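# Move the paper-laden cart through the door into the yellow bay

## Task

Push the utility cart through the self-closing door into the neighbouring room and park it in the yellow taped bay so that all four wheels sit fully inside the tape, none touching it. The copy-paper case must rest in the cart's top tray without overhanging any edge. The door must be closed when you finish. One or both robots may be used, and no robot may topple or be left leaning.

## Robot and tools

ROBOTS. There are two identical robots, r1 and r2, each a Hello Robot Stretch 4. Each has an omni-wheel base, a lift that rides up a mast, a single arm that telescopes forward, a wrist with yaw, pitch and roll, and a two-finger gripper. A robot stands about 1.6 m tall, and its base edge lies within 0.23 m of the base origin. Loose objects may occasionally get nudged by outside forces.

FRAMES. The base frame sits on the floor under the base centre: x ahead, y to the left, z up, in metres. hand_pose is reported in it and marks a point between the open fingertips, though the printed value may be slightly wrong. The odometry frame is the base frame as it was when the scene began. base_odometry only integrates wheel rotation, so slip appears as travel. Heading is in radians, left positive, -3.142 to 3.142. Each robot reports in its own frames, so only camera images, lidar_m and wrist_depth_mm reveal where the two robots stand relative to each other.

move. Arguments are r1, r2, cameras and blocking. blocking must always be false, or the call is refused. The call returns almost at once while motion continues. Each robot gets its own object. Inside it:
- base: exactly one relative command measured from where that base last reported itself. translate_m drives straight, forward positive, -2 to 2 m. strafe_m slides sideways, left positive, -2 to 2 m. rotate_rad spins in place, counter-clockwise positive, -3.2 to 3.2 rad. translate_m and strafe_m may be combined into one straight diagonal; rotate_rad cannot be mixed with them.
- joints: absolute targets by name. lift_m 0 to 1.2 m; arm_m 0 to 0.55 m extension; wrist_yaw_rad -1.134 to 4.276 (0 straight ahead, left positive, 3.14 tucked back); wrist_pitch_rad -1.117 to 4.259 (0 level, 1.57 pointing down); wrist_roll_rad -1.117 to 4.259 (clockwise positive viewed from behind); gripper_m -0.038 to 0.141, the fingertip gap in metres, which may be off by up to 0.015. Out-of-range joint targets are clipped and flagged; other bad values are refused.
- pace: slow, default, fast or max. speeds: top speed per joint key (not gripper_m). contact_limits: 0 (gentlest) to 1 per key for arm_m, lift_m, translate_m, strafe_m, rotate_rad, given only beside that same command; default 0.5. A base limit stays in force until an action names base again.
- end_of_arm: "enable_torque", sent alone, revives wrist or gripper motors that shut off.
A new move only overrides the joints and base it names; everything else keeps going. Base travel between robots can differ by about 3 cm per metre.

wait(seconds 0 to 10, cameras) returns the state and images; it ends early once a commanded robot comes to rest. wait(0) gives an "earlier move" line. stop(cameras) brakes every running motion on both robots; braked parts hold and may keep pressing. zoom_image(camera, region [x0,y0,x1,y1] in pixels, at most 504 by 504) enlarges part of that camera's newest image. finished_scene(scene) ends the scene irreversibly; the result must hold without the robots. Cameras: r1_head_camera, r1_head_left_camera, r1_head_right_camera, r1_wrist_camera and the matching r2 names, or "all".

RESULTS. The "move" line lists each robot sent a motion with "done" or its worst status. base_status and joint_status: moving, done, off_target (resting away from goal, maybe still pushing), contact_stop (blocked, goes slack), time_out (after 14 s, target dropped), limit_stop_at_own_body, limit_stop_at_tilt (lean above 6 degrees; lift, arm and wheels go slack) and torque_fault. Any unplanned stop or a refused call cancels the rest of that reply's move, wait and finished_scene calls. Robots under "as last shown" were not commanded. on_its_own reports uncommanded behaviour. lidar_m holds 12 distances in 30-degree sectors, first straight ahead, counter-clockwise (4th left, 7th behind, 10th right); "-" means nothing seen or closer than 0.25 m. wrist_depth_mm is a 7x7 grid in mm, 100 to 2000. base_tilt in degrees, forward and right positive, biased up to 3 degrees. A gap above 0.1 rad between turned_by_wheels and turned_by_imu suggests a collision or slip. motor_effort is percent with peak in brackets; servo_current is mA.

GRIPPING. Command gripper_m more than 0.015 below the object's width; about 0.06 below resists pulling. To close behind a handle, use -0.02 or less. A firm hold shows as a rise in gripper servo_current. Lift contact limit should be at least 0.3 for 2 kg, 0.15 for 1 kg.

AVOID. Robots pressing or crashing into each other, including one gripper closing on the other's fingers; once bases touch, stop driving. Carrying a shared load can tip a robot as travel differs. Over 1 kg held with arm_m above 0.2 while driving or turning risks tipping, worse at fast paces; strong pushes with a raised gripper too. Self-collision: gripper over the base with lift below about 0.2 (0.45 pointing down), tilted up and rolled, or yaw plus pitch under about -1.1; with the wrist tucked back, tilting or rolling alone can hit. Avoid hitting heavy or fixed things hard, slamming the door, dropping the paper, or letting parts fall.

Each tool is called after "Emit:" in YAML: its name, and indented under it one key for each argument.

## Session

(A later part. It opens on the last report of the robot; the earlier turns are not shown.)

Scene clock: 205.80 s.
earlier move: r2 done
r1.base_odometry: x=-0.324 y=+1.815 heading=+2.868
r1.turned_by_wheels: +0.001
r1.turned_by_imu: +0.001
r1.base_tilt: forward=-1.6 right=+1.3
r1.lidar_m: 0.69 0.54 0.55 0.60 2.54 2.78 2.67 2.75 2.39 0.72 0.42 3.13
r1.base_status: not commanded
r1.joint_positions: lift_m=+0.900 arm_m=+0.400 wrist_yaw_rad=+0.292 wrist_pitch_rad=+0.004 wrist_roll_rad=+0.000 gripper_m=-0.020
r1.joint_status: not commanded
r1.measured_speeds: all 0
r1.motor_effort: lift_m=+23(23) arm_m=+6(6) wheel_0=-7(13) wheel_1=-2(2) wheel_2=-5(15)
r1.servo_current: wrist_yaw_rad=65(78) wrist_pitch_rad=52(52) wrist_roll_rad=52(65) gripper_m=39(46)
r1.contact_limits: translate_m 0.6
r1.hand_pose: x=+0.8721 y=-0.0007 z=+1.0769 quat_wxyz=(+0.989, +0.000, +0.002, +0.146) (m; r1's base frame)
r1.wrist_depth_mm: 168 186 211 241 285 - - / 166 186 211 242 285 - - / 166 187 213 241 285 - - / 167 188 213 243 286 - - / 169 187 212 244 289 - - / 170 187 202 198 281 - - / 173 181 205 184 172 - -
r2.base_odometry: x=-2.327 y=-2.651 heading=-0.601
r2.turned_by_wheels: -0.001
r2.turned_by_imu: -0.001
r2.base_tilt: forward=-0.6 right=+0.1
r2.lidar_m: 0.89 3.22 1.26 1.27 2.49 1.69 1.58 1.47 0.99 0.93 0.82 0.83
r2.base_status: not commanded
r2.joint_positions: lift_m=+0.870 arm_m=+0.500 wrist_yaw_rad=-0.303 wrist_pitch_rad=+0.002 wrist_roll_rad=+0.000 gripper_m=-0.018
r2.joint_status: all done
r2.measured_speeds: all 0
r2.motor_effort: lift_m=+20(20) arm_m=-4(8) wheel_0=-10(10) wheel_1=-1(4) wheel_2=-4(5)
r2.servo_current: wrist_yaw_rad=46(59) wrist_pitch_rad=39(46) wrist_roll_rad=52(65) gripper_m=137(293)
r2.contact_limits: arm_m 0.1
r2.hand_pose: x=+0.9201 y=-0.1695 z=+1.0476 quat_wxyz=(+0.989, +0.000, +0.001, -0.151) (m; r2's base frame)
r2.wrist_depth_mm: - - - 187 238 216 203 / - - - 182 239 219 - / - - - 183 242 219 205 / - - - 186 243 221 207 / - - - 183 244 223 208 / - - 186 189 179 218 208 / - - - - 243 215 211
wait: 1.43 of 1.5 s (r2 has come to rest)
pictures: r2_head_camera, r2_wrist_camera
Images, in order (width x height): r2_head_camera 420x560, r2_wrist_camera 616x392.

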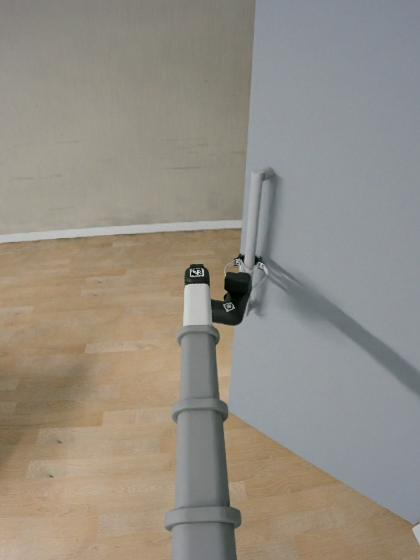

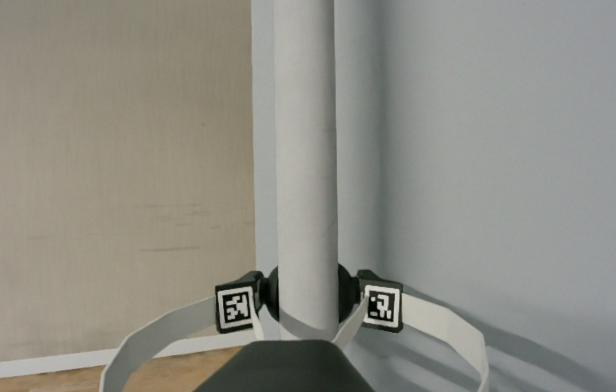

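Emit:
move:
  blocking: false
  cameras: []
  r2: {"base":{"translate_m":-0.255,"strafe_m":0.143},"contact_limits":{"translate_m":0.6},"pace":"slow"}

Emit:
wait:
  seconds: 4.5
  cameras: ["r2_head_camera"]

Emit:
move:
  blocking: false
  cameras: []
  r2: {"base":{"translate_m":-0.3,"strafe_m":0.03},"contact_limits":{"translate_m":0.6},"pace":"slow"}

Emit:
wait:
  seconds: 4.5
  cameras: ["r2_head_camera","r1_head_camera","r2_head_left_camera","r2_wrist_camera"]

Scene clock: 220.43 s.
move: r2 moving
r1: as last shown
r1.base_odometry: x=-0.324 y=+1.815 heading=+2.869
r1.turned_by_wheels: +0.000
r1.turned_by_imu: +0.000
r1.lidar_m: 0.71 0.54 0.57 0.59 2.51 2.79 2.66 2.74 2.39 0.75 0.44 3.11
r1.joint_positions: lift_m=+0.900 arm_m=+0.400 wrist_yaw_rad=+0.297 wrist_pitch_rad=+0.004 wrist_roll_rad=+0.000 gripper_m=-0.020
r1.motor_effort: lift_m=+22(23) arm_m=+5(6) wheel_0=-3(7) wheel_1=-2(2) wheel_2=-2(5)
r1.servo_current: wrist_yaw_rad=72(72) wrist_pitch_rad=39(52) wrist_roll_rad=65(65) gripper_m=46(52)
r1.contact_limits: translate_m 0.6
r1.hand_pose: x=+0.8721 y=+0.0009 z=+1.0769 quat_wxyz=(+0.989, +0.000, +0.002, +0.148) (m; r1's base frame)
r1.wrist_depth_mm: 173 191 216 246 291 - - / 170 191 217 248 290 - - / 170 192 218 248 300 - - / 174 191 219 249 293 - - / 174 192 218 254 293 - - / 171 192 206 198 286 - - / 171 186 211 183 170 - -
r2.base_odometry: x=-2.333 y=-2.638 heading=-0.602
r2.turned_by_wheels: -0.002
r2.turned_by_imu: +0.000
r2.base_tilt: forward=-0.6 right=+0.1
r2.lidar_m: 0.91 3.23 1.24 1.27 2.48 1.68 1.58 1.46 1.01 0.93 0.86 0.84
r2.base_status: translate_m moving; strafe_m moving
r2.joint_positions: lift_m=+0.870 arm_m=+0.500 wrist_yaw_rad=-0.301 wrist_pitch_rad=+0.002 wrist_roll_rad=+0.000 gripper_m=-0.018
r2.joint_status: not commanded
r2.measured_speeds: translate_m=-0.048 strafe_m=+0.028 rotate_rad=+0.000 lift_m=+0.000 arm_m=+0.000 wrist_yaw_rad=+0.005 wrist_pitch_rad=+0.000 wrist_roll_rad=+0.000
r2.motor_effort: lift_m=+20(20) arm_m=-4(4) wheel_0=-21(23) wheel_1=-4(5) wheel_2=+6(8)
r2.servo_current: wrist_yaw_rad=52(52) wrist_pitch_rad=33(46) wrist_roll_rad=39(52) gripper_m=137(143)
r2.contact_limits: arm_m 0.1; translate_m 0.6
r2.hand_pose: x=+0.9203 y=-0.1691 z=+1.0476 quat_wxyz=(+0.989, +0.000, +0.001, -0.150) (m; r2's base frame)
r2.wrist_depth_mm: - - - 187 239 216 203 / - - - 183 240 218 - / - - - 185 242 220 206 / - - - 186 243 220 207 / - - - 187 243 221 208 / - - 187 189 179 218 210 / - - - - 243 222 210
pictures: none
No camera images: "cameras" was empty.

Scene clock: 224.00 s.
earlier move: r2 done
r1.base_odometry: x=-0.324 y=+1.815 heading=+2.869
r1.turned_by_wheels: +0.000
r1.turned_by_imu: +0.000
r1.base_tilt: forward=-1.6 right=+1.2
r1.lidar_m: 0.97 0.64 0.59 0.59 2.54 2.78 2.66 2.75 2.37 0.72 0.42 3.10
r1.base_status: not commanded
r1.joint_positions: lift_m=+0.900 arm_m=+0.400 wrist_yaw_rad=+0.297 wrist_pitch_rad=+0.004 wrist_roll_rad=+0.000 gripper_m=-0.020
r1.joint_status: not commanded
r1.measured_speeds: all 0
r1.motor_effort: lift_m=+22(23) arm_m=+5(6) wheel_0=-3(7) wheel_1=-2(2) wheel_2=-2(5)
r1.servo_current: wrist_yaw_rad=65(78) wrist_pitch_rad=52(52) wrist_roll_rad=46(65) gripper_m=39(52)
r1.contact_limits: translate_m 0.6
r1.hand_pose: x=+0.8721 y=+0.0009 z=+1.0769 quat_wxyz=(+0.989, +0.000, +0.002, +0.148) (m; r1's base frame)
r1.wrist_depth_mm: 357 413 500 - - - - / 353 413 500 - - - - / 351 415 500 - - - - / 357 415 504 - - - - / 351 415 488 - - - - / 355 418 466 198 - - - / 349 399 178 183 154 - -
r2.base_odometry: x=-2.456 y=-2.389 heading=-0.604
r2.turned_by_wheels: -0.001
r2.turned_by_imu: -0.003
r2.base_tilt: forward=-0.6 right=+0.1
r2.lidar_m: 0.87 1.41 1.22 4.71 2.10 1.49 1.36 1.39 1.16 1.10 1.05 0.93
r2.base_status: done
r2.joint_positions: lift_m=+0.870 arm_m=+0.500 wrist_yaw_rad=-0.301 wrist_pitch_rad=+0.002 wrist_roll_rad=+0.000 gripper_m=-0.018
r2.joint_status: not commanded
r2.measured_speeds: all 0
r2.motor_effort: lift_m=+20(20) arm_m=-4(4) wheel_0=-20(23) wheel_1=-13(14) wheel_2=-1(10)
r2.servo_current: wrist_yaw_rad=59(65) wrist_pitch_rad=39(46) wrist_roll_rad=33(65) gripper_m=137(143)
r2.contact_limits: arm_m 0.1; translate_m 0.6
r2.hand_pose: x=+0.9204 y=-0.1690 z=+1.0476 quat_wxyz=(+0.989, +0.000, +0.001, -0.150) (m; r2's base frame)
r2.wrist_depth_mm: - - 270 191 256 251 - / - - 271 188 257 251 245 / - - 273 186 260 252 246 / - - 274 187 260 254 249 / - - - 192 262 255 250 / - - 186 193 179 254 251 / - - - - 263 257 252
wait: 3.57 of 4.5 s (r2 has come to rest)
pictures: r2_head_camera
Images, in order (width x height): r2_head_camera 420x560.

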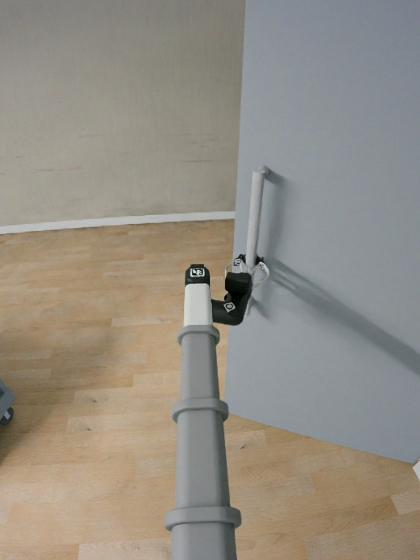

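Scene clock: 224.50 s.
move: r2 moving
r1: as last shown
r1.base_tilt: forward=-1.6 right=+1.3
r1.lidar_m: 0.99 0.63 0.58 0.56 2.51 2.79 2.67 2.75 2.40 0.73 0.42 3.14
r1.motor_effort: lift_m=+22(23) arm_m=+5(5) wheel_0=-3(4) wheel_1=-2(2) wheel_2=-2(2)
r1.servo_current: wrist_yaw_rad=46(65) wrist_pitch_rad=39(52) wrist_roll_rad=33(59) gripper_m=39(46)
r1.contact_limits: translate_m 0.6
r1.wrist_depth_mm: 366 421 512 - - - - / 364 421 517 - - - - / 357 427 517 - - - - / 366 421 517 - - - - / 364 424 504 - - - - / 357 427 473 198 - - - / 366 404 179 184 154 - -
r2.base_odometry: x=-2.465 y=-2.380 heading=-0.605
r2.turned_by_wheels: -0.002
r2.turned_by_imu: -0.002
r2.base_tilt: forward=-0.6 right=+0.1
r2.lidar_m: 0.90 1.41 1.22 4.70 2.12 1.45 1.35 1.37 1.18 1.08 1.06 0.94
r2.base_status: translate_m moving; strafe_m moving
r2.joint_positions: lift_m=+0.870 arm_m=+0.500 wrist_yaw_rad=-0.301 wrist_pitch_rad=+0.002 wrist_roll_rad=+0.000 gripper_m=-0.018
r2.joint_status: not commanded
r2.measured_speeds: translate_m=-0.048 strafe_m=+0.004 rotate_rad=+0.001 lift_m=+0.000 arm_m=+0.000 wrist_yaw_rad=+0.000 wrist_pitch_rad=+0.000 wrist_roll_rad=+0.000
r2.motor_effort: lift_m=+20(20) arm_m=-4(4) wheel_0=-17(22) wheel_1=-14(14) wheel_2=+6(6)
r2.servo_current: wrist_yaw_rad=39(59) wrist_pitch_rad=46(46) wrist_roll_rad=33(59) gripper_m=137(143)
r2.contact_limits: arm_m 0.1; translate_m 0.6
r2.hand_pose: x=+0.9204 y=-0.1690 z=+1.0476 quat_wxyz=(+0.989, +0.000, +0.001, -0.150) (m; r2's base frame)
r2.wrist_depth_mm: - - 270 186 256 251 244 / - - 271 187 257 253 246 / - - 273 189 259 254 248 / - - 276 190 262 255 251 / - - 277 192 260 256 250 / - - 186 190 179 256 252 / - - - - 265 257 253
pictures: none
No camera images: "cameras" was empty.

Scene clock: 228.30 s.
earlier move: r2 done
r1.base_odometry: x=-0.324 y=+1.815 heading=+2.869
r1.turned_by_wheels: +0.000
r1.turned_by_imu: +0.000
r1.base_tilt: forward=-1.6 right=+1.3
r1.lidar_m: 2.27 0.74 0.59 0.61 2.51 2.80 2.67 2.74 2.39 0.75 0.44 3.10
r1.base_status: not commanded
r1.joint_positions: lift_m=+0.900 arm_m=+0.400 wrist_yaw_rad=+0.297 wrist_pitch_rad=+0.004 wrist_roll_rad=+0.000 gripper_m=-0.020
r1.joint_status: not commanded
r1.measured_speeds: all 0
r1.motor_effort: lift_m=+23(23) arm_m=+5(5) wheel_0=-3(4) wheel_1=-2(2) wheel_2=-2(2)
r1.servo_current: wrist_yaw_rad=39(65) wrist_pitch_rad=46(52) wrist_roll_rad=59(65) gripper_m=39(52)
r1.contact_limits: translate_m 0.6
r1.hand_pose: x=+0.8721 y=+0.0009 z=+1.0769 quat_wxyz=(+0.989, +0.000, +0.002, +0.148) (m; r1's base frame)
r1.wrist_depth_mm: - - - - - - - / 591 - - - - - - / 603 - - - - - - / 597 - - - - - - / 597 - - - - - - / 559 - - 198 - - - / - 140 179 183 154 - -
r2.base_odometry: x=-2.685 y=-2.194 heading=-0.603
r2.turned_by_wheels: +0.002
r2.turned_by_imu: +0.003
r2.base_tilt: forward=-0.7 right=+0.1
r2.lidar_m: 0.90 1.42 1.35 4.66 1.65 1.15 1.05 1.06 1.23 1.15 1.17 0.97
r2.base_status: done
r2.joint_positions: lift_m=+0.870 arm_m=+0.500 wrist_yaw_rad=-0.292 wrist_pitch_rad=+0.002 wrist_roll_rad=+0.000 gripper_m=-0.018
r2.joint_status: not commanded
r2.measured_speeds: all 0
r2.motor_effort: lift_m=+20(20) arm_m=-3(4) wheel_0=-4(23) wheel_1=-4(14) wheel_2=+11(18)
r2.servo_current: wrist_yaw_rad=59(65) wrist_pitch_rad=39(46) wrist_roll_rad=52(59) gripper_m=137(150)
r2.contact_limits: arm_m 0.1; translate_m 0.6
r2.hand_pose: x=+0.9219 y=-0.1667 z=+1.0476 quat_wxyz=(+0.989, +0.000, +0.001, -0.145) (m; r2's base frame)
r2.wrist_depth_mm: - - 257 188 278 287 298 / - - 259 188 278 291 301 / - - 260 198 282 293 303 / - - 262 193 282 294 304 / - - 263 193 286 296 307 / - - 182 192 181 298 306 / - 160 264 - 290 296 310
wait: 3.80 of 4.5 s (r2 has come to rest)
pictures: r1_head_camera, r2_head_camera, r2_head_left_camera, r2_wrist_camera
Images, in order (width x height): r1_head_camera 420x560, r2_head_camera 420x560, r2_head_left_camera 420x672, r2_wrist_camera 616x392.

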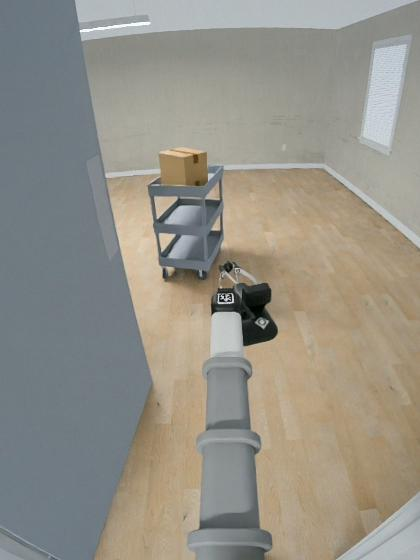

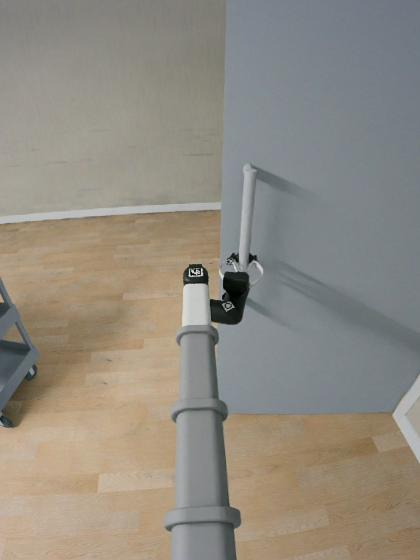

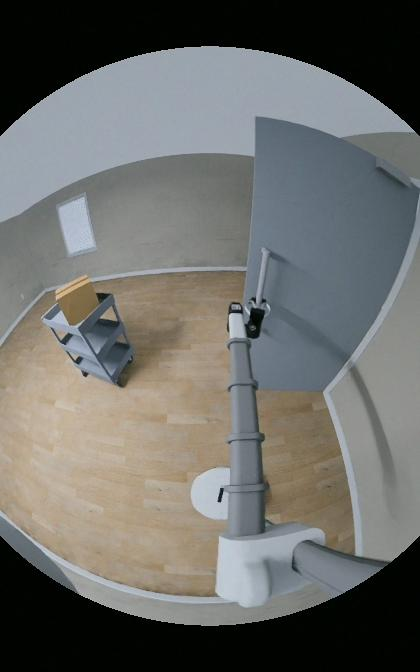

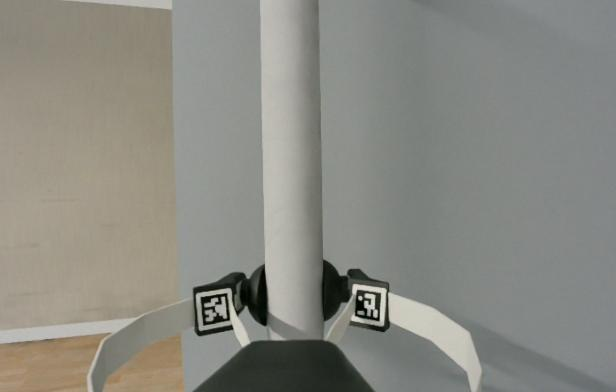

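Emit:
zoom_image:
  camera: "r1_head_camera"
  region: [130, 130, 250, 290]

Scaled by 3.150 from the camera's 420x560 image, which has a finer 600x800 frame.

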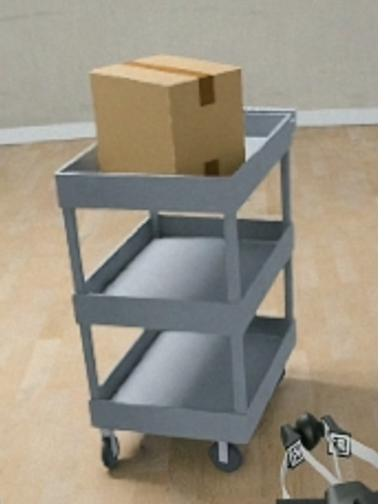

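Emit:
move:
  blocking: false
  cameras: []
  r1: {"base":{"translate_m":1.05},"joints":{"arm_m":0.1,"lift_m":0.27,"wrist_yaw_rad":0,"wrist_roll_rad":1.57,"gripper_m":0.141}}

Emit:
wait:
  seconds: 5
  cameras: ["r1_head_camera","r1_wrist_camera","r1_head_left_camera"]

Scene clock: 263.90 s.
move: r1 moving
r1.base_odometry: x=-0.354 y=+1.823 heading=+2.869
r1.turned_by_wheels: +0.000
r1.turned_by_imu: +0.000
r1.base_tilt: forward=-1.6 right=+1.3
r1.lidar_m: 2.28 0.75 0.58 0.58 2.50 2.81 2.71 2.77 2.41 0.62 0.42 3.11
r1.base_status: translate_m moving
r1.joint_positions: lift_m=+0.863 arm_m=+0.349 wrist_yaw_rad=+0.003 wrist_pitch_rad=+0.004 wrist_roll_rad=+0.580 gripper_m=+0.005
r1.joint_status: lift_m moving; arm_m moving; wrist_yaw_rad moving; wrist_roll_rad moving; gripper_m moving
r1.measured_speeds: translate_m=+0.123 strafe_m=+0.000 rotate_rad=+0.002 lift_m=-0.146 arm_m=-0.195 wrist_yaw_rad=-0.035 wrist_pitch_rad=+0.000 wrist_roll_rad=+1.817
r1.motor_effort: lift_m=+10(22) arm_m=-6(7) wheel_0=+6(7) wheel_1=+8(8) wheel_2=-9(9)
r1.servo_current: wrist_yaw_rad=13(117) wrist_pitch_rad=39(46) wrist_roll_rad=85(124) gripper_m=65(72)
r1.hand_pose: x=+0.8090 y=-0.0865 z=+1.0398 quat_wxyz=(+0.958, +0.286, +0.002, +0.001) (m; r1's base frame)
r1.wrist_depth_mm: - - - - - - - / - - - - - - - / - - - - - - - / - - - - - - - / - - 1863 - - - - / - - 194 204 184 - 1756 / - - 184 157 146 1708 1464
r2: as last shown
r2.turned_by_wheels: +0.000
r2.turned_by_imu: +0.001
r2.base_tilt: forward=-0.6 right=+0.1
r2.lidar_m: 0.91 1.47 1.37 4.66 1.66 1.13 1.07 1.10 1.24 1.14 1.18 1.01
r2.motor_effort: lift_m=+20(20) arm_m=-4(4) wheel_0=-4(5) wheel_1=-4(4) wheel_2=+12(12)
r2.servo_current: wrist_yaw_rad=59(65) wrist_pitch_rad=46(46) wrist_roll_rad=46(65) gripper_m=130(143)
r2.contact_limits: arm_m 0.1; translate_m 0.6
r2.wrist_depth_mm: - - 256 187 277 290 300 / - - 258 189 279 290 301 / - - 260 198 281 293 303 / - - 262 192 283 293 304 / - - 263 194 285 297 306 / - - 181 191 181 298 309 / - 159 264 - 290 296 312
pictures: none
No camera images: "cameras" was empty.

Scene clock: 268.40 s.
earlier move: r1 done
r1.base_odometry: x=-1.335 y=+2.098 heading=+2.869
r1.turned_by_wheels: +0.000
r1.turned_by_imu: +0.000
r1.base_tilt: forward=-1.6 right=+1.3
r1.lidar_m: 1.25 1.33 0.45 0.44 0.48 0.75 3.78 0.82 1.04 2.22 2.29 3.04
r1.base_status: done
r1.joint_positions: lift_m=+0.270 arm_m=+0.100 wrist_yaw_rad=+0.002 wrist_pitch_rad=+0.004 wrist_roll_rad=+1.568 gripper_m=+0.141
r1.joint_status: all done
r1.measured_speeds: all 0
r1.motor_effort: lift_m=+13(22) arm_m=-5(9) wheel_0=+2(8) wheel_1=+1(8) wheel_2=+0(10)
r1.servo_current: wrist_yaw_rad=39(117) wrist_pitch_rad=39(52) wrist_roll_rad=39(124) gripper_m=46(98)
r1.hand_pose: x=+0.5596 y=-0.0867 z=+0.4477 quat_wxyz=(+0.708, +0.706, +0.002, +0.000) (m; r1's base frame)
r1.wrist_depth_mm: - - - - 1661 878 621 / - - - - 1708 891 627 / - - - - 1708 891 634 / - - - - 1808 904 634 / - - - - 1397 866 647 / - 209 - 1060 191 196 647 / - 991 - 143 976 931 647
r2.base_odometry: x=-2.685 y=-2.194 heading=-0.603
r2.turned_by_wheels: +0.000
r2.turned_by_imu: +0.001
r2.base_tilt: forward=-0.6 right=+0.1
r2.lidar_m: 0.90 1.45 1.35 4.65 1.68 1.14 1.06 1.09 1.23 1.14 1.18 0.99
r2.base_status: not commanded
r2.joint_positions: lift_m=+0.870 arm_m=+0.500 wrist_yaw_rad=-0.292 wrist_pitch_rad=+0.002 wrist_roll_rad=+0.000 gripper_m=-0.018
r2.joint_status: not commanded
r2.measured_speeds: all 0
r2.motor_effort: lift_m=+20(20) arm_m=-4(4) wheel_0=-5(5) wheel_1=-4(5) wheel_2=+11(12)
r2.servo_current: wrist_yaw_rad=59(78) wrist_pitch_rad=46(46) wrist_roll_rad=39(65) gripper_m=137(150)
r2.contact_limits: arm_m 0.1; translate_m 0.6
r2.hand_pose: x=+0.9219 y=-0.1667 z=+1.0476 quat_wxyz=(+0.989, +0.000, +0.001, -0.145) (m; r2's base frame)
r2.wrist_depth_mm: - - 258 188 276 289 298 / - - 258 189 278 293 300 / - - 260 198 281 293 303 / - - 262 193 282 293 304 / - - 263 193 285 294 307 / - - 182 191 181 297 310 / - 160 264 - 290 296 310
wait: 4.50 of 5 s (r1 has come to rest)
pictures: r1_head_camera, r1_head_left_camera, r1_wrist_camera
Images, in order (width x height): r1_head_camera 420x560, r1_head_left_camera 420x672, r1_wrist_camera 616x392.

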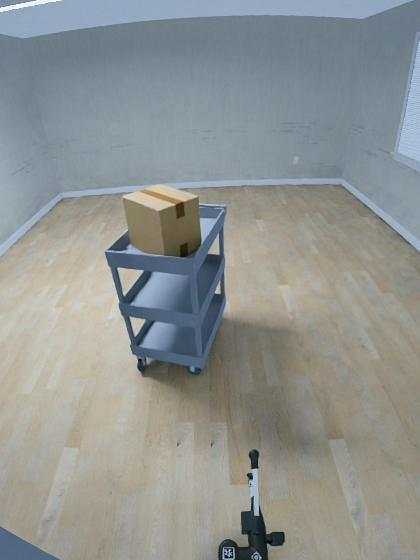

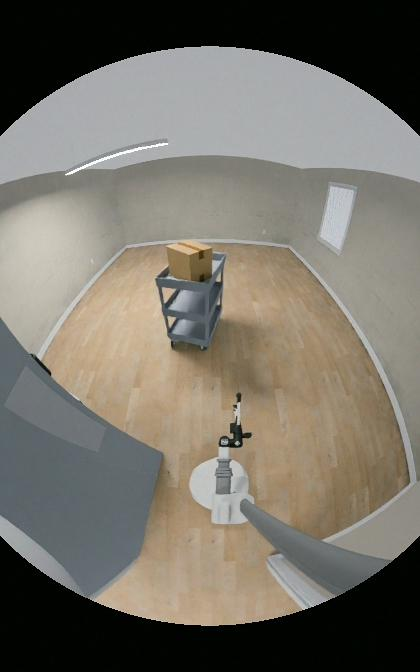

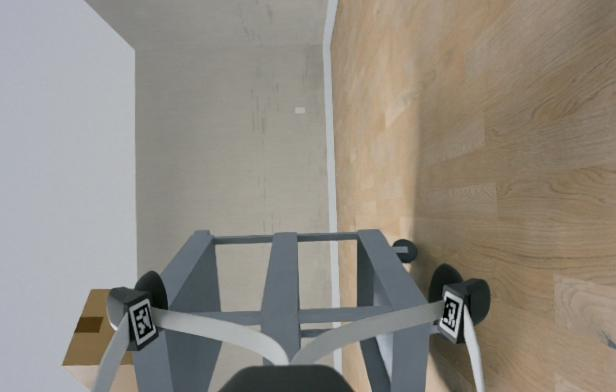

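Emit:
move:
  blocking: false
  cameras: []
  r1: {"base":{"translate_m":0.42},"joints":{"lift_m":0.31,"wrist_yaw_rad":-0.2}}

Emit:
wait:
  seconds: 3
  cameras: []

Emit:
move:
  blocking: false
  cameras: []
  r1: {"base":{"strafe_m":0.43}}

Emit:
wait:
  seconds: 3
  cameras: ["r1_head_camera","r1_wrist_camera"]

Emit:
zoom_image:
  camera: "r1_head_camera"
  region: [100, 200, 340, 460]

Scene clock: 291.87 s.
move: r1 moving
r1.base_odometry: x=-1.365 y=+2.106 heading=+2.869
r1.turned_by_wheels: +0.000
r1.turned_by_imu: +0.000
r1.base_tilt: forward=-1.6 right=+1.3
r1.lidar_m: 1.21 1.30 0.44 0.41 0.49 0.75 3.81 0.86 1.06 2.24 2.28 3.05
r1.base_status: translate_m moving
r1.joint_positions: lift_m=+0.302 arm_m=+0.100 wrist_yaw_rad=-0.197 wrist_pitch_rad=+0.004 wrist_roll_rad=+1.568 gripper_m=+0.141
r1.joint_status: lift_m moving; wrist_yaw_rad moving
r1.measured_speeds: translate_m=+0.122 strafe_m=-0.001 rotate_rad=-0.003 lift_m=+0.073 arm_m=+0.000 wrist_yaw_rad=-0.001 wrist_pitch_rad=+0.000 wrist_roll_rad=+0.000
r1.motor_effort: lift_m=+25(27) arm_m=-4(5) wheel_0=+8(8) wheel_1=+5(7) wheel_2=-8(9)
r1.servo_current: wrist_yaw_rad=39(85) wrist_pitch_rad=46(52) wrist_roll_rad=52(59) gripper_m=46(46)
r1.hand_pose: x=+0.5366 y=-0.1422 z=+0.4789 quat_wxyz=(+0.705, +0.703, -0.068, -0.071) (m; r1's base frame)
r1.wrist_depth_mm: - - - - 1708 931 661 / - - - - 1808 960 661 / - - - - 1863 960 676 / - - - - 1863 960 676 / - - - - 1921 904 691 / - 209 - - 1708 196 691 / - - - 142 - 991 683
r2: as last shown
r2.base_tilt: forward=-0.7 right=+0.1
r2.lidar_m: 0.91 1.46 1.33 4.66 1.67 1.16 1.04 1.08 1.21 1.14 1.19 0.98
r2.motor_effort: lift_m=+20(20) arm_m=-4(4) wheel_0=-4(5) wheel_1=-4(4) wheel_2=+11(12)
r2.servo_current: wrist_yaw_rad=59(59) wrist_pitch_rad=46(46) wrist_roll_rad=39(59) gripper_m=137(143)
r2.contact_limits: arm_m 0.1; translate_m 0.6
r2.wrist_depth_mm: - - 257 188 278 290 300 / - - 259 189 279 291 301 / - - 259 198 279 293 303 / - - 260 193 282 294 304 / - - 263 194 285 294 306 / - - 182 191 180 298 309 / - 159 264 - 289 297 310
pictures: none
No camera images: "cameras" was empty.

Scene clock: 294.27 s.
earlier move: r1 done
r1.base_odometry: x=-1.739 y=+2.211 heading=+2.869
r1.turned_by_wheels: +0.000
r1.turned_by_imu: +0.000
r1.base_tilt: forward=-1.6 right=+1.3
r1.lidar_m: 0.82 0.89 2.64 0.71 0.47 0.67 - 1.20 1.65 2.21 2.28 3.03
r1.base_status: done
r1.joint_positions: lift_m=+0.310 arm_m=+0.100 wrist_yaw_rad=-0.197 wrist_pitch_rad=+0.004 wrist_roll_rad=+1.568 gripper_m=+0.141
r1.joint_status: all done
r1.measured_speeds: all 0
r1.motor_effort: lift_m=+25(27) arm_m=-4(5) wheel_0=+1(8) wheel_1=+1(8) wheel_2=+0(10)
r1.servo_current: wrist_yaw_rad=33(85) wrist_pitch_rad=46(52) wrist_roll_rad=39(72) gripper_m=46(52)
r1.hand_pose: x=+0.5366 y=-0.1422 z=+0.4867 quat_wxyz=(+0.705, +0.703, -0.068, -0.071) (m; r1's base frame)
r1.wrist_depth_mm: - - - - 1756 960 676 / - - - - 1808 960 691 / - - - - 1808 991 691 / - - - - 1921 991 691 / - - - - 1921 946 707 / - 210 - - 1708 196 699 / - 904 - 143 1078 960 699
r2.base_odometry: x=-2.685 y=-2.194 heading=-0.603
r2.turned_by_wheels: +0.000
r2.turned_by_imu: +0.000
r2.base_tilt: forward=-0.6 right=+0.1
r2.lidar_m: 0.90 1.45 1.36 4.66 1.67 1.15 1.04 1.07 1.22 1.15 1.17 1.01
r2.base_status: not commanded
r2.joint_positions: lift_m=+0.870 arm_m=+0.500 wrist_yaw_rad=-0.292 wrist_pitch_rad=+0.002 wrist_roll_rad=+0.000 gripper_m=-0.018
r2.joint_status: not commanded
r2.measured_speeds: all 0
r2.motor_effort: lift_m=+20(20) arm_m=-3(4) wheel_0=-4(5) wheel_1=-4(4) wheel_2=+12(12)
r2.servo_current: wrist_yaw_rad=52(72) wrist_pitch_rad=46(46) wrist_roll_rad=52(59) gripper_m=137(143)
r2.contact_limits: arm_m 0.1; translate_m 0.6
r2.hand_pose: x=+0.9219 y=-0.1667 z=+1.0476 quat_wxyz=(+0.989, +0.000, +0.001, -0.145) (m; r2's base frame)
r2.wrist_depth_mm: - - 257 187 277 291 300 / - - 258 189 278 291 301 / - - 260 198 281 291 303 / - - 263 192 282 293 304 / - - 262 193 285 297 307 / - - 182 191 181 298 309 / - 778 265 - 290 297 312
wait: 2.40 of 3 s (r1 has come to rest)
pictures: none
No camera images: "cameras" was empty.

Scene clock: 294.77 s.
move: r1 moving
r1.base_odometry: x=-1.749 y=+2.176 heading=+2.869
r1.turned_by_wheels: +0.000
r1.turned_by_imu: +0.000
r1.base_tilt: forward=-1.6 right=+1.3
r1.lidar_m: 0.81 0.90 2.60 0.71 0.43 0.61 - 1.24 1.62 2.25 2.30 3.08
r1.base_status: strafe_m moving
r1.joint_positions: lift_m=+0.310 arm_m=+0.100 wrist_yaw_rad=-0.197 wrist_pitch_rad=+0.004 wrist_roll_rad=+1.568 gripper_m=+0.141
r1.joint_status: not commanded
r1.measured_speeds: translate_m=-0.001 strafe_m=+0.140 rotate_rad=+0.006 lift_m=+0.000 arm_m=+0.000 wrist_yaw_rad=+0.000 wrist_pitch_rad=+0.000 wrist_roll_rad=+0.000
r1.motor_effort: lift_m=+25(25) arm_m=-4(4) wheel_0=-11(12) wheel_1=+8(11) wheel_2=+1(1)
r1.servo_current: wrist_yaw_rad=59(72) wrist_pitch_rad=52(52) wrist_roll_rad=65(65) gripper_m=39(46)
r1.hand_pose: x=+0.5366 y=-0.1422 z=+0.4867 quat_wxyz=(+0.705, +0.703, -0.068, -0.071) (m; r1's base frame)
r1.wrist_depth_mm: - - - - 1708 960 676 / - - - - 1863 976 683 / - - - - 1863 976 691 / - - - - 1921 991 699 / - - - - 1921 946 699 / - 209 - - 1661 197 707 / - 854 - 143 1078 960 707
r2: as last shown
r2.lidar_m: 0.88 1.44 1.35 4.67 1.67 1.16 1.04 1.07 1.23 1.14 1.16 1.00
r2.motor_effort: lift_m=+20(20) arm_m=-4(4) wheel_0=-5(5) wheel_1=-4(4) wheel_2=+12(12)
r2.servo_current: wrist_yaw_rad=52(72) wrist_pitch_rad=46(46) wrist_roll_rad=52(52) gripper_m=130(143)
r2.contact_limits: arm_m 0.1; translate_m 0.6
r2.wrist_depth_mm: - - 257 188 278 290 300 / - - 259 189 278 290 300 / - - 259 198 281 293 303 / - - 262 192 282 294 303 / - - 263 193 285 296 306 / - 759 181 191 181 298 309 / - 750 264 - 289 297 310
pictures: none
No camera images: "cameras" was empty.

Scene clock: 297.03 s.
earlier move: r1 done
r1.base_odometry: x=-1.855 y=+1.797 heading=+2.870
r1.turned_by_wheels: +0.001
r1.turned_by_imu: +0.004
r1.base_tilt: forward=-1.6 right=+1.3
r1.lidar_m: 0.86 3.11 2.22 0.35 0.26 0.25 0.31 1.42 1.63 2.64 2.72 0.87
r1.base_status: done
r1.joint_positions: lift_m=+0.310 arm_m=+0.100 wrist_yaw_rad=-0.197 wrist_pitch_rad=+0.004 wrist_roll_rad=+1.568 gripper_m=+0.141
r1.joint_status: not commanded
r1.measured_speeds: all 0
r1.motor_effort: lift_m=+24(25) arm_m=-4(4) wheel_0=-9(16) wheel_1=+6(12) wheel_2=+11(18)
r1.servo_current: wrist_yaw_rad=52(72) wrist_pitch_rad=46(59) wrist_roll_rad=52(72) gripper_m=39(52)
r1.hand_pose: x=+0.5366 y=-0.1422 z=+0.4868 quat_wxyz=(+0.705, +0.703, -0.068, -0.071) (m; r1's base frame)
r1.wrist_depth_mm: - - - - 1808 931 676 / - - - - 1863 976 676 / - - - - 1863 1008 691 / 544 627 - 554 1042 559 597 / 549 585 - - - 559 640 / 549 210 - 559 1078 196 676 / 554 559 - 142 - 564 668
r2.base_odometry: x=-2.686 y=-2.194 heading=-0.603
r2.turned_by_wheels: +0.000
r2.turned_by_imu: +0.001
r2.base_tilt: forward=-0.7 right=+0.0
r2.lidar_m: 0.83 0.91 1.37 4.66 1.64 1.14 1.04 1.08 1.21 1.14 1.17 0.96
r2.base_status: not commanded
r2.joint_positions: lift_m=+0.870 arm_m=+0.500 wrist_yaw_rad=-0.299 wrist_pitch_rad=+0.002 wrist_roll_rad=+0.000 gripper_m=-0.019
r2.joint_status: not commanded
r2.measured_speeds: all 0
r2.motor_effort: lift_m=+20(20) arm_m=-4(4) wheel_0=+3(5) wheel_1=+0(4) wheel_2=+3(12)
r2.servo_current: wrist_yaw_rad=46(72) wrist_pitch_rad=39(46) wrist_roll_rad=46(59) gripper_m=85(143)
r2.contact_limits: arm_m 0.1; translate_m 0.6
r2.hand_pose: x=+0.9208 y=-0.1685 z=+1.0476 quat_wxyz=(+0.989, +0.000, +0.001, -0.149) (m; r2's base frame)
r2.wrist_depth_mm: 359 375 226 155 250 265 281 / 359 377 226 155 252 266 282 / 364 377 229 156 253 268 283 / 364 377 229 160 254 271 283 / 366 370 230 161 255 271 287 / 368 377 187 159 184 274 287 / - 373 230 - 262 273 290
wait: 2.27 of 3 s (r1 has come to rest)
pictures: r1_head_camera, r1_wrist_camera
Images, in order (width x height): r1_head_camera 420x560, r1_wrist_camera 616x392.

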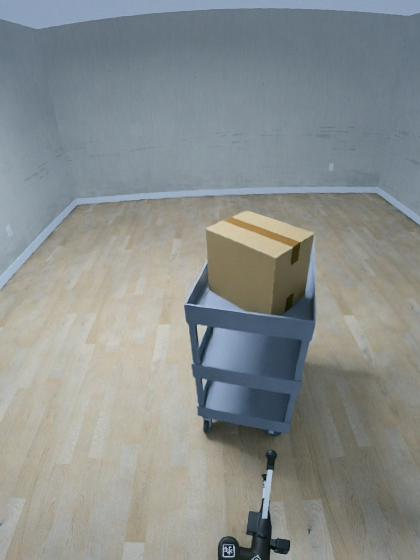

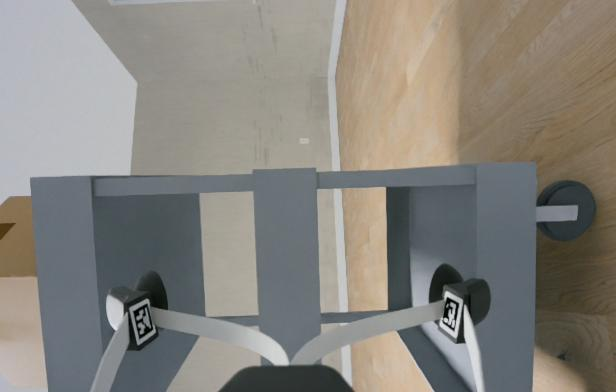

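Scaled by 1.938 from the camera's 420x560 image, which has a finer 600x800 frame.

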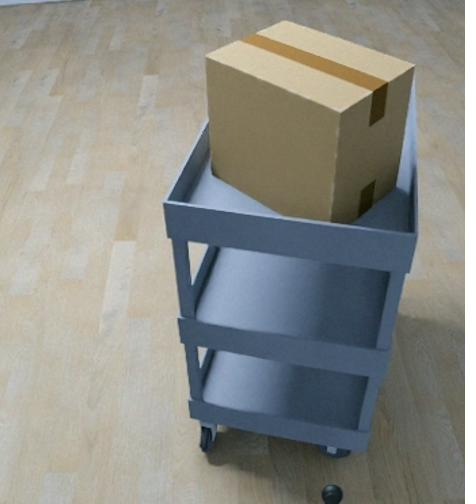

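Emit:
move:
  blocking: false
  r1: {"base":{"translate_m":0.12,"strafe_m":0.0},"joints":{"lift_m":0.33,"wrist_yaw_rad":0.3}}
  cameras: ["r1_wrist_camera"]

Emit:
wait:
  seconds: 1.5
  cameras: ["r1_wrist_camera","r1_head_camera","r1_head_left_camera"]

Scene clock: 326.90 s.
move: r1 moving
r1.base_odometry: x=-1.885 y=+1.805 heading=+2.870
r1.turned_by_wheels: +0.000
r1.turned_by_imu: -0.001
r1.base_tilt: forward=-1.6 right=+1.2
r1.lidar_m: 0.83 3.11 2.22 0.37 0.31 0.25 0.25 1.47 1.70 2.65 2.72 0.85
r1.base_status: translate_m moving; strafe_m moving
r1.joint_positions: lift_m=+0.329 arm_m=+0.100 wrist_yaw_rad=+0.272 wrist_pitch_rad=+0.004 wrist_roll_rad=+1.568 gripper_m=+0.141
r1.joint_status: lift_m moving; wrist_yaw_rad moving
r1.measured_speeds: translate_m=+0.121 strafe_m=+0.001 rotate_rad=+0.003 lift_m=+0.009 arm_m=+0.000 wrist_yaw_rad=+0.699 wrist_pitch_rad=+0.000 wrist_roll_rad=+0.000
r1.motor_effort: lift_m=+26(27) arm_m=-3(4) wheel_0=+8(9) wheel_1=+6(8) wheel_2=-8(10)
r1.servo_current: wrist_yaw_rad=26(117) wrist_pitch_rad=46(46) wrist_roll_rad=46(59) gripper_m=39(46)
r1.hand_pose: x=+0.5722 y=-0.0068 z=+0.5066 quat_wxyz=(+0.702, +0.699, +0.097, +0.095) (m; r1's base frame)
r1.wrist_depth_mm: 436 597 - - 1863 - 439 / 455 591 - - - - 469 / 488 597 - - - 504 512 / 535 591 - - - 544 591 / - 591 - - - 603 699 / - 210 - - 1863 197 723 / - - - 150 1661 1060 732
r2: as last shown
r2.turned_by_imu: +0.002
r2.lidar_m: 0.83 0.93 1.38 4.66 1.64 1.12 1.05 1.08 1.22 1.14 1.18 0.95
r2.joint_positions: lift_m=+0.870 arm_m=+0.500 wrist_yaw_rad=-0.295 wrist_pitch_rad=+0.002 wrist_roll_rad=+0.000 gripper_m=-0.019
r2.measured_speeds: translate_m=+0.000 strafe_m=+0.000 rotate_rad=-0.001 lift_m=+0.000 arm_m=+0.000 wrist_yaw_rad=+0.000 wrist_pitch_rad=+0.000 wrist_roll_rad=+0.000
r2.motor_effort: lift_m=+20(20) arm_m=-4(4) wheel_0=-3(4) wheel_1=+0(1) wheel_2=+6(7)
r2.servo_current: wrist_yaw_rad=46(59) wrist_pitch_rad=33(39) wrist_roll_rad=52(52) gripper_m=78(85)
r2.contact_limits: arm_m 0.1; translate_m 0.6
r2.hand_pose: x=+0.9215 y=-0.1674 z=+1.0476 quat_wxyz=(+0.989, +0.000, +0.001, -0.147) (m; r2's base frame)
r2.wrist_depth_mm: 351 - 233 163 256 271 283 / 353 - 234 166 258 272 285 / 357 - 237 165 259 273 286 / 359 - 237 168 260 276 287 / 362 - 238 167 264 274 290 / 362 - 188 167 183 279 290 / 364 379 238 - 267 278 293
pictures: r1_wrist_camera
Images, in order (width x height): r1_wrist_camera 616x392.

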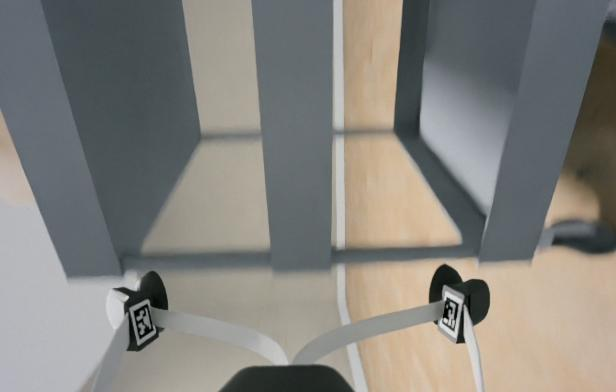

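Scene clock: 328.07 s.
earlier move: r1 done
r1.base_odometry: x=-1.971 y=+1.829 heading=+2.870
r1.turned_by_wheels: +0.000
r1.turned_by_imu: +0.000
r1.base_tilt: forward=-1.6 right=+1.3
r1.lidar_m: 0.74 3.10 2.21 0.68 0.38 0.30 0.29 1.53 1.81 2.63 2.71 0.74
r1.base_status: done
r1.joint_positions: lift_m=+0.329 arm_m=+0.100 wrist_yaw_rad=+0.297 wrist_pitch_rad=+0.004 wrist_roll_rad=+1.568 gripper_m=+0.141
r1.joint_status: all done
r1.measured_speeds: all 0
r1.motor_effort: lift_m=+25(27) arm_m=-4(4) wheel_0=+1(9) wheel_1=+2(8) wheel_2=+0(10)
r1.servo_current: wrist_yaw_rad=59(117) wrist_pitch_rad=39(52) wrist_roll_rad=59(65) gripper_m=46(52)
r1.hand_pose: x=+0.5723 y=+0.0009 z=+0.5067 quat_wxyz=(+0.701, +0.698, +0.106, +0.104) (m; r1's base frame)
r1.wrist_depth_mm: 433 603 - - 1863 - 492 / 436 597 - - 1863 - 399 / 436 603 - - - - 418 / 436 591 - - - 654 452 / 477 - - 492 - 569 500 / - 210 - - 1808 196 723 / - - - 149 1661 1042 732
r2.base_odometry: x=-2.686 y=-2.194 heading=-0.603
r2.turned_by_wheels: +0.000
r2.turned_by_imu: +0.000
r2.base_tilt: forward=-0.6 right=+0.0
r2.lidar_m: 0.84 0.85 1.37 4.65 1.66 1.14 1.06 1.07 1.22 1.14 1.20 0.97
r2.base_status: not commanded
r2.joint_positions: lift_m=+0.870 arm_m=+0.500 wrist_yaw_rad=-0.295 wrist_pitch_rad=+0.002 wrist_roll_rad=+0.000 gripper_m=-0.019
r2.joint_status: not commanded
r2.measured_speeds: all 0
r2.motor_effort: lift_m=+20(20) arm_m=-3(4) wheel_0=-3(4) wheel_1=+0(1) wheel_2=+6(7)
r2.servo_current: wrist_yaw_rad=59(72) wrist_pitch_rad=33(46) wrist_roll_rad=46(65) gripper_m=78(85)
r2.contact_limits: arm_m 0.1; translate_m 0.6
r2.hand_pose: x=+0.9215 y=-0.1674 z=+1.0476 quat_wxyz=(+0.989, +0.000, +0.001, -0.147) (m; r2's base frame)
r2.wrist_depth_mm: - - 234 163 256 270 282 / - - 235 166 258 271 285 / - - 236 165 258 272 285 / - - 237 168 260 276 286 / - - 239 167 263 276 290 / - - 187 167 259 279 290 / - - 239 - 266 281 294
wait: 1.17 of 1.5 s (r1 has come to rest)
pictures: r1_head_camera, r1_head_left_camera, r1_wrist_camera
Images, in order (width x height): r1_head_camera 420x560, r1_head_left_camera 420x672, r1_wrist_camera 616x392.

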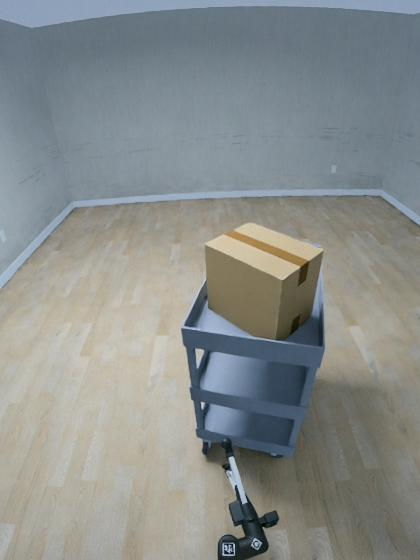

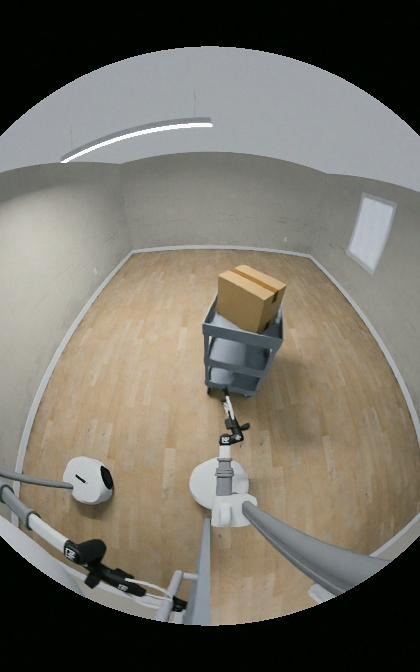

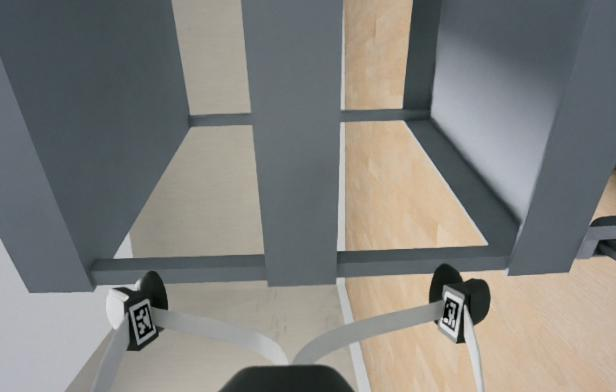

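Emit:
move:
  blocking: false
  r1: {"joints":{"lift_m":0.34,"wrist_yaw_rad":0.1,"arm_m":0.26}}
  cameras: []

Emit:
wait:
  seconds: 2
  cameras: ["r1_wrist_camera"]

Scene clock: 348.17 s.
move: r1 moving
r1.base_odometry: x=-1.971 y=+1.829 heading=+2.870
r1.turned_by_wheels: +0.000
r1.turned_by_imu: +0.000
r1.base_tilt: forward=-1.6 right=+1.3
r1.lidar_m: 0.74 3.07 2.21 0.70 0.38 0.31 0.28 1.51 1.81 2.62 2.71 0.76
r1.base_status: not commanded
r1.joint_positions: lift_m=+0.340 arm_m=+0.151 wrist_yaw_rad=+0.103 wrist_pitch_rad=+0.004 wrist_roll_rad=+1.568 gripper_m=+0.141
r1.joint_status: lift_m moving; arm_m moving; wrist_yaw_rad moving
r1.measured_speeds: translate_m=+0.000 strafe_m=+0.000 rotate_rad=+0.000 lift_m=+0.000 arm_m=+0.195 wrist_yaw_rad=-0.002 wrist_pitch_rad=+0.000 wrist_roll_rad=+0.000
r1.motor_effort: lift_m=+22(28) arm_m=+5(7) wheel_0=+1(2) wheel_1=+2(2) wheel_2=-1(1)
r1.servo_current: wrist_yaw_rad=65(91) wrist_pitch_rad=39(52) wrist_roll_rad=59(72) gripper_m=46(46)
r1.hand_pose: x=+0.6173 y=-0.0574 z=+0.5167 quat_wxyz=(+0.707, +0.705, +0.038, +0.035) (m; r1's base frame)
r1.wrist_depth_mm: 362 544 330 - 349 351 477 / 399 585 - - 1756 - 484 / 418 580 - - 1756 - 492 / 415 564 - - - - 492 / 392 564 - - - - 410 / 415 211 - - 1661 197 427 / 430 480 - 143 - 991 452
r2: as last shown
r2.turned_by_imu: +0.001
r2.base_tilt: forward=-0.6 right=+0.1
r2.lidar_m: 0.84 0.88 1.36 4.67 1.67 1.15 1.06 1.10 1.25 1.13 1.18 0.95
r2.motor_effort: lift_m=+20(20) arm_m=-4(4) wheel_0=-2(3) wheel_1=+0(0) wheel_2=+6(7)
r2.servo_current: wrist_yaw_rad=46(59) wrist_pitch_rad=39(46) wrist_roll_rad=52(65) gripper_m=78(78)
r2.contact_limits: arm_m 0.1; translate_m 0.6
r2.wrist_depth_mm: - - 234 163 255 270 282 / - - 235 167 259 272 283 / - - 236 165 259 272 285 / - - 237 168 260 274 286 / - - 239 167 263 276 289 / - - 189 167 258 279 289 / - - 239 - 267 281 293
pictures: none
No camera images: "cameras" was empty.

Scene clock: 349.20 s.
earlier move: r1 done
r1.base_odometry: x=-1.971 y=+1.829 heading=+2.870
r1.turned_by_wheels: +0.000
r1.turned_by_imu: +0.000
r1.base_tilt: forward=-1.6 right=+1.3
r1.lidar_m: 0.75 3.10 2.20 0.69 0.37 0.30 0.29 1.51 1.80 2.65 2.71 0.72
r1.base_status: not commanded
r1.joint_positions: lift_m=+0.340 arm_m=+0.260 wrist_yaw_rad=+0.103 wrist_pitch_rad=+0.004 wrist_roll_rad=+1.568 gripper_m=+0.141
r1.joint_status: all done
r1.measured_speeds: all 0
r1.motor_effort: lift_m=+25(28) arm_m=+5(7) wheel_0=+2(2) wheel_1=+2(2) wheel_2=-1(1)
r1.servo_current: wrist_yaw_rad=39(91) wrist_pitch_rad=46(52) wrist_roll_rad=46(72) gripper_m=39(46)
r1.hand_pose: x=+0.7266 y=-0.0574 z=+0.5167 quat_wxyz=(+0.707, +0.705, +0.038, +0.035) (m; r1's base frame)
r1.wrist_depth_mm: 424 580 - - - - 477 / 402 585 - - 1537 - 484 / 421 580 - - 1537 854 492 / 418 569 - - 1618 - 496 / 394 564 - - 1576 661 500 / 404 209 - - 190 196 500 / 402 - - 143 1661 1078 459
r2.base_odometry: x=-2.686 y=-2.194 heading=-0.603
r2.turned_by_wheels: +0.000
r2.turned_by_imu: +0.000
r2.base_tilt: forward=-0.7 right=+0.1
r2.lidar_m: 0.83 0.86 1.35 4.67 1.66 1.13 1.04 1.08 1.21 1.14 1.18 0.94
r2.base_status: not commanded
r2.joint_positions: lift_m=+0.870 arm_m=+0.500 wrist_yaw_rad=-0.295 wrist_pitch_rad=+0.002 wrist_roll_rad=+0.000 gripper_m=-0.019
r2.joint_status: not commanded
r2.measured_speeds: all 0
r2.motor_effort: lift_m=+20(20) arm_m=-3(4) wheel_0=-3(3) wheel_1=+0(0) wheel_2=+6(7)
r2.servo_current: wrist_yaw_rad=59(72) wrist_pitch_rad=39(46) wrist_roll_rad=46(65) gripper_m=78(85)
r2.contact_limits: arm_m 0.1; translate_m 0.6
r2.hand_pose: x=+0.9215 y=-0.1674 z=+1.0476 quat_wxyz=(+0.989, +0.000, +0.001, -0.147) (m; r2's base frame)
r2.wrist_depth_mm: - - 234 163 256 270 283 / - - 236 167 257 271 283 / - - 236 165 258 273 285 / - - 237 168 259 273 286 / - - 237 167 263 274 289 / - - 188 167 258 278 290 / - - 239 - 266 279 293
wait: 1.03 of 2 s (r1 has come to rest)
pictures: r1_wrist_camera
Images, in order (width x height): r1_wrist_camera 616x392.

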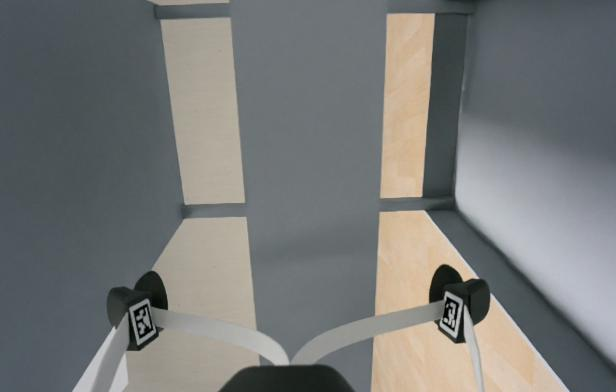

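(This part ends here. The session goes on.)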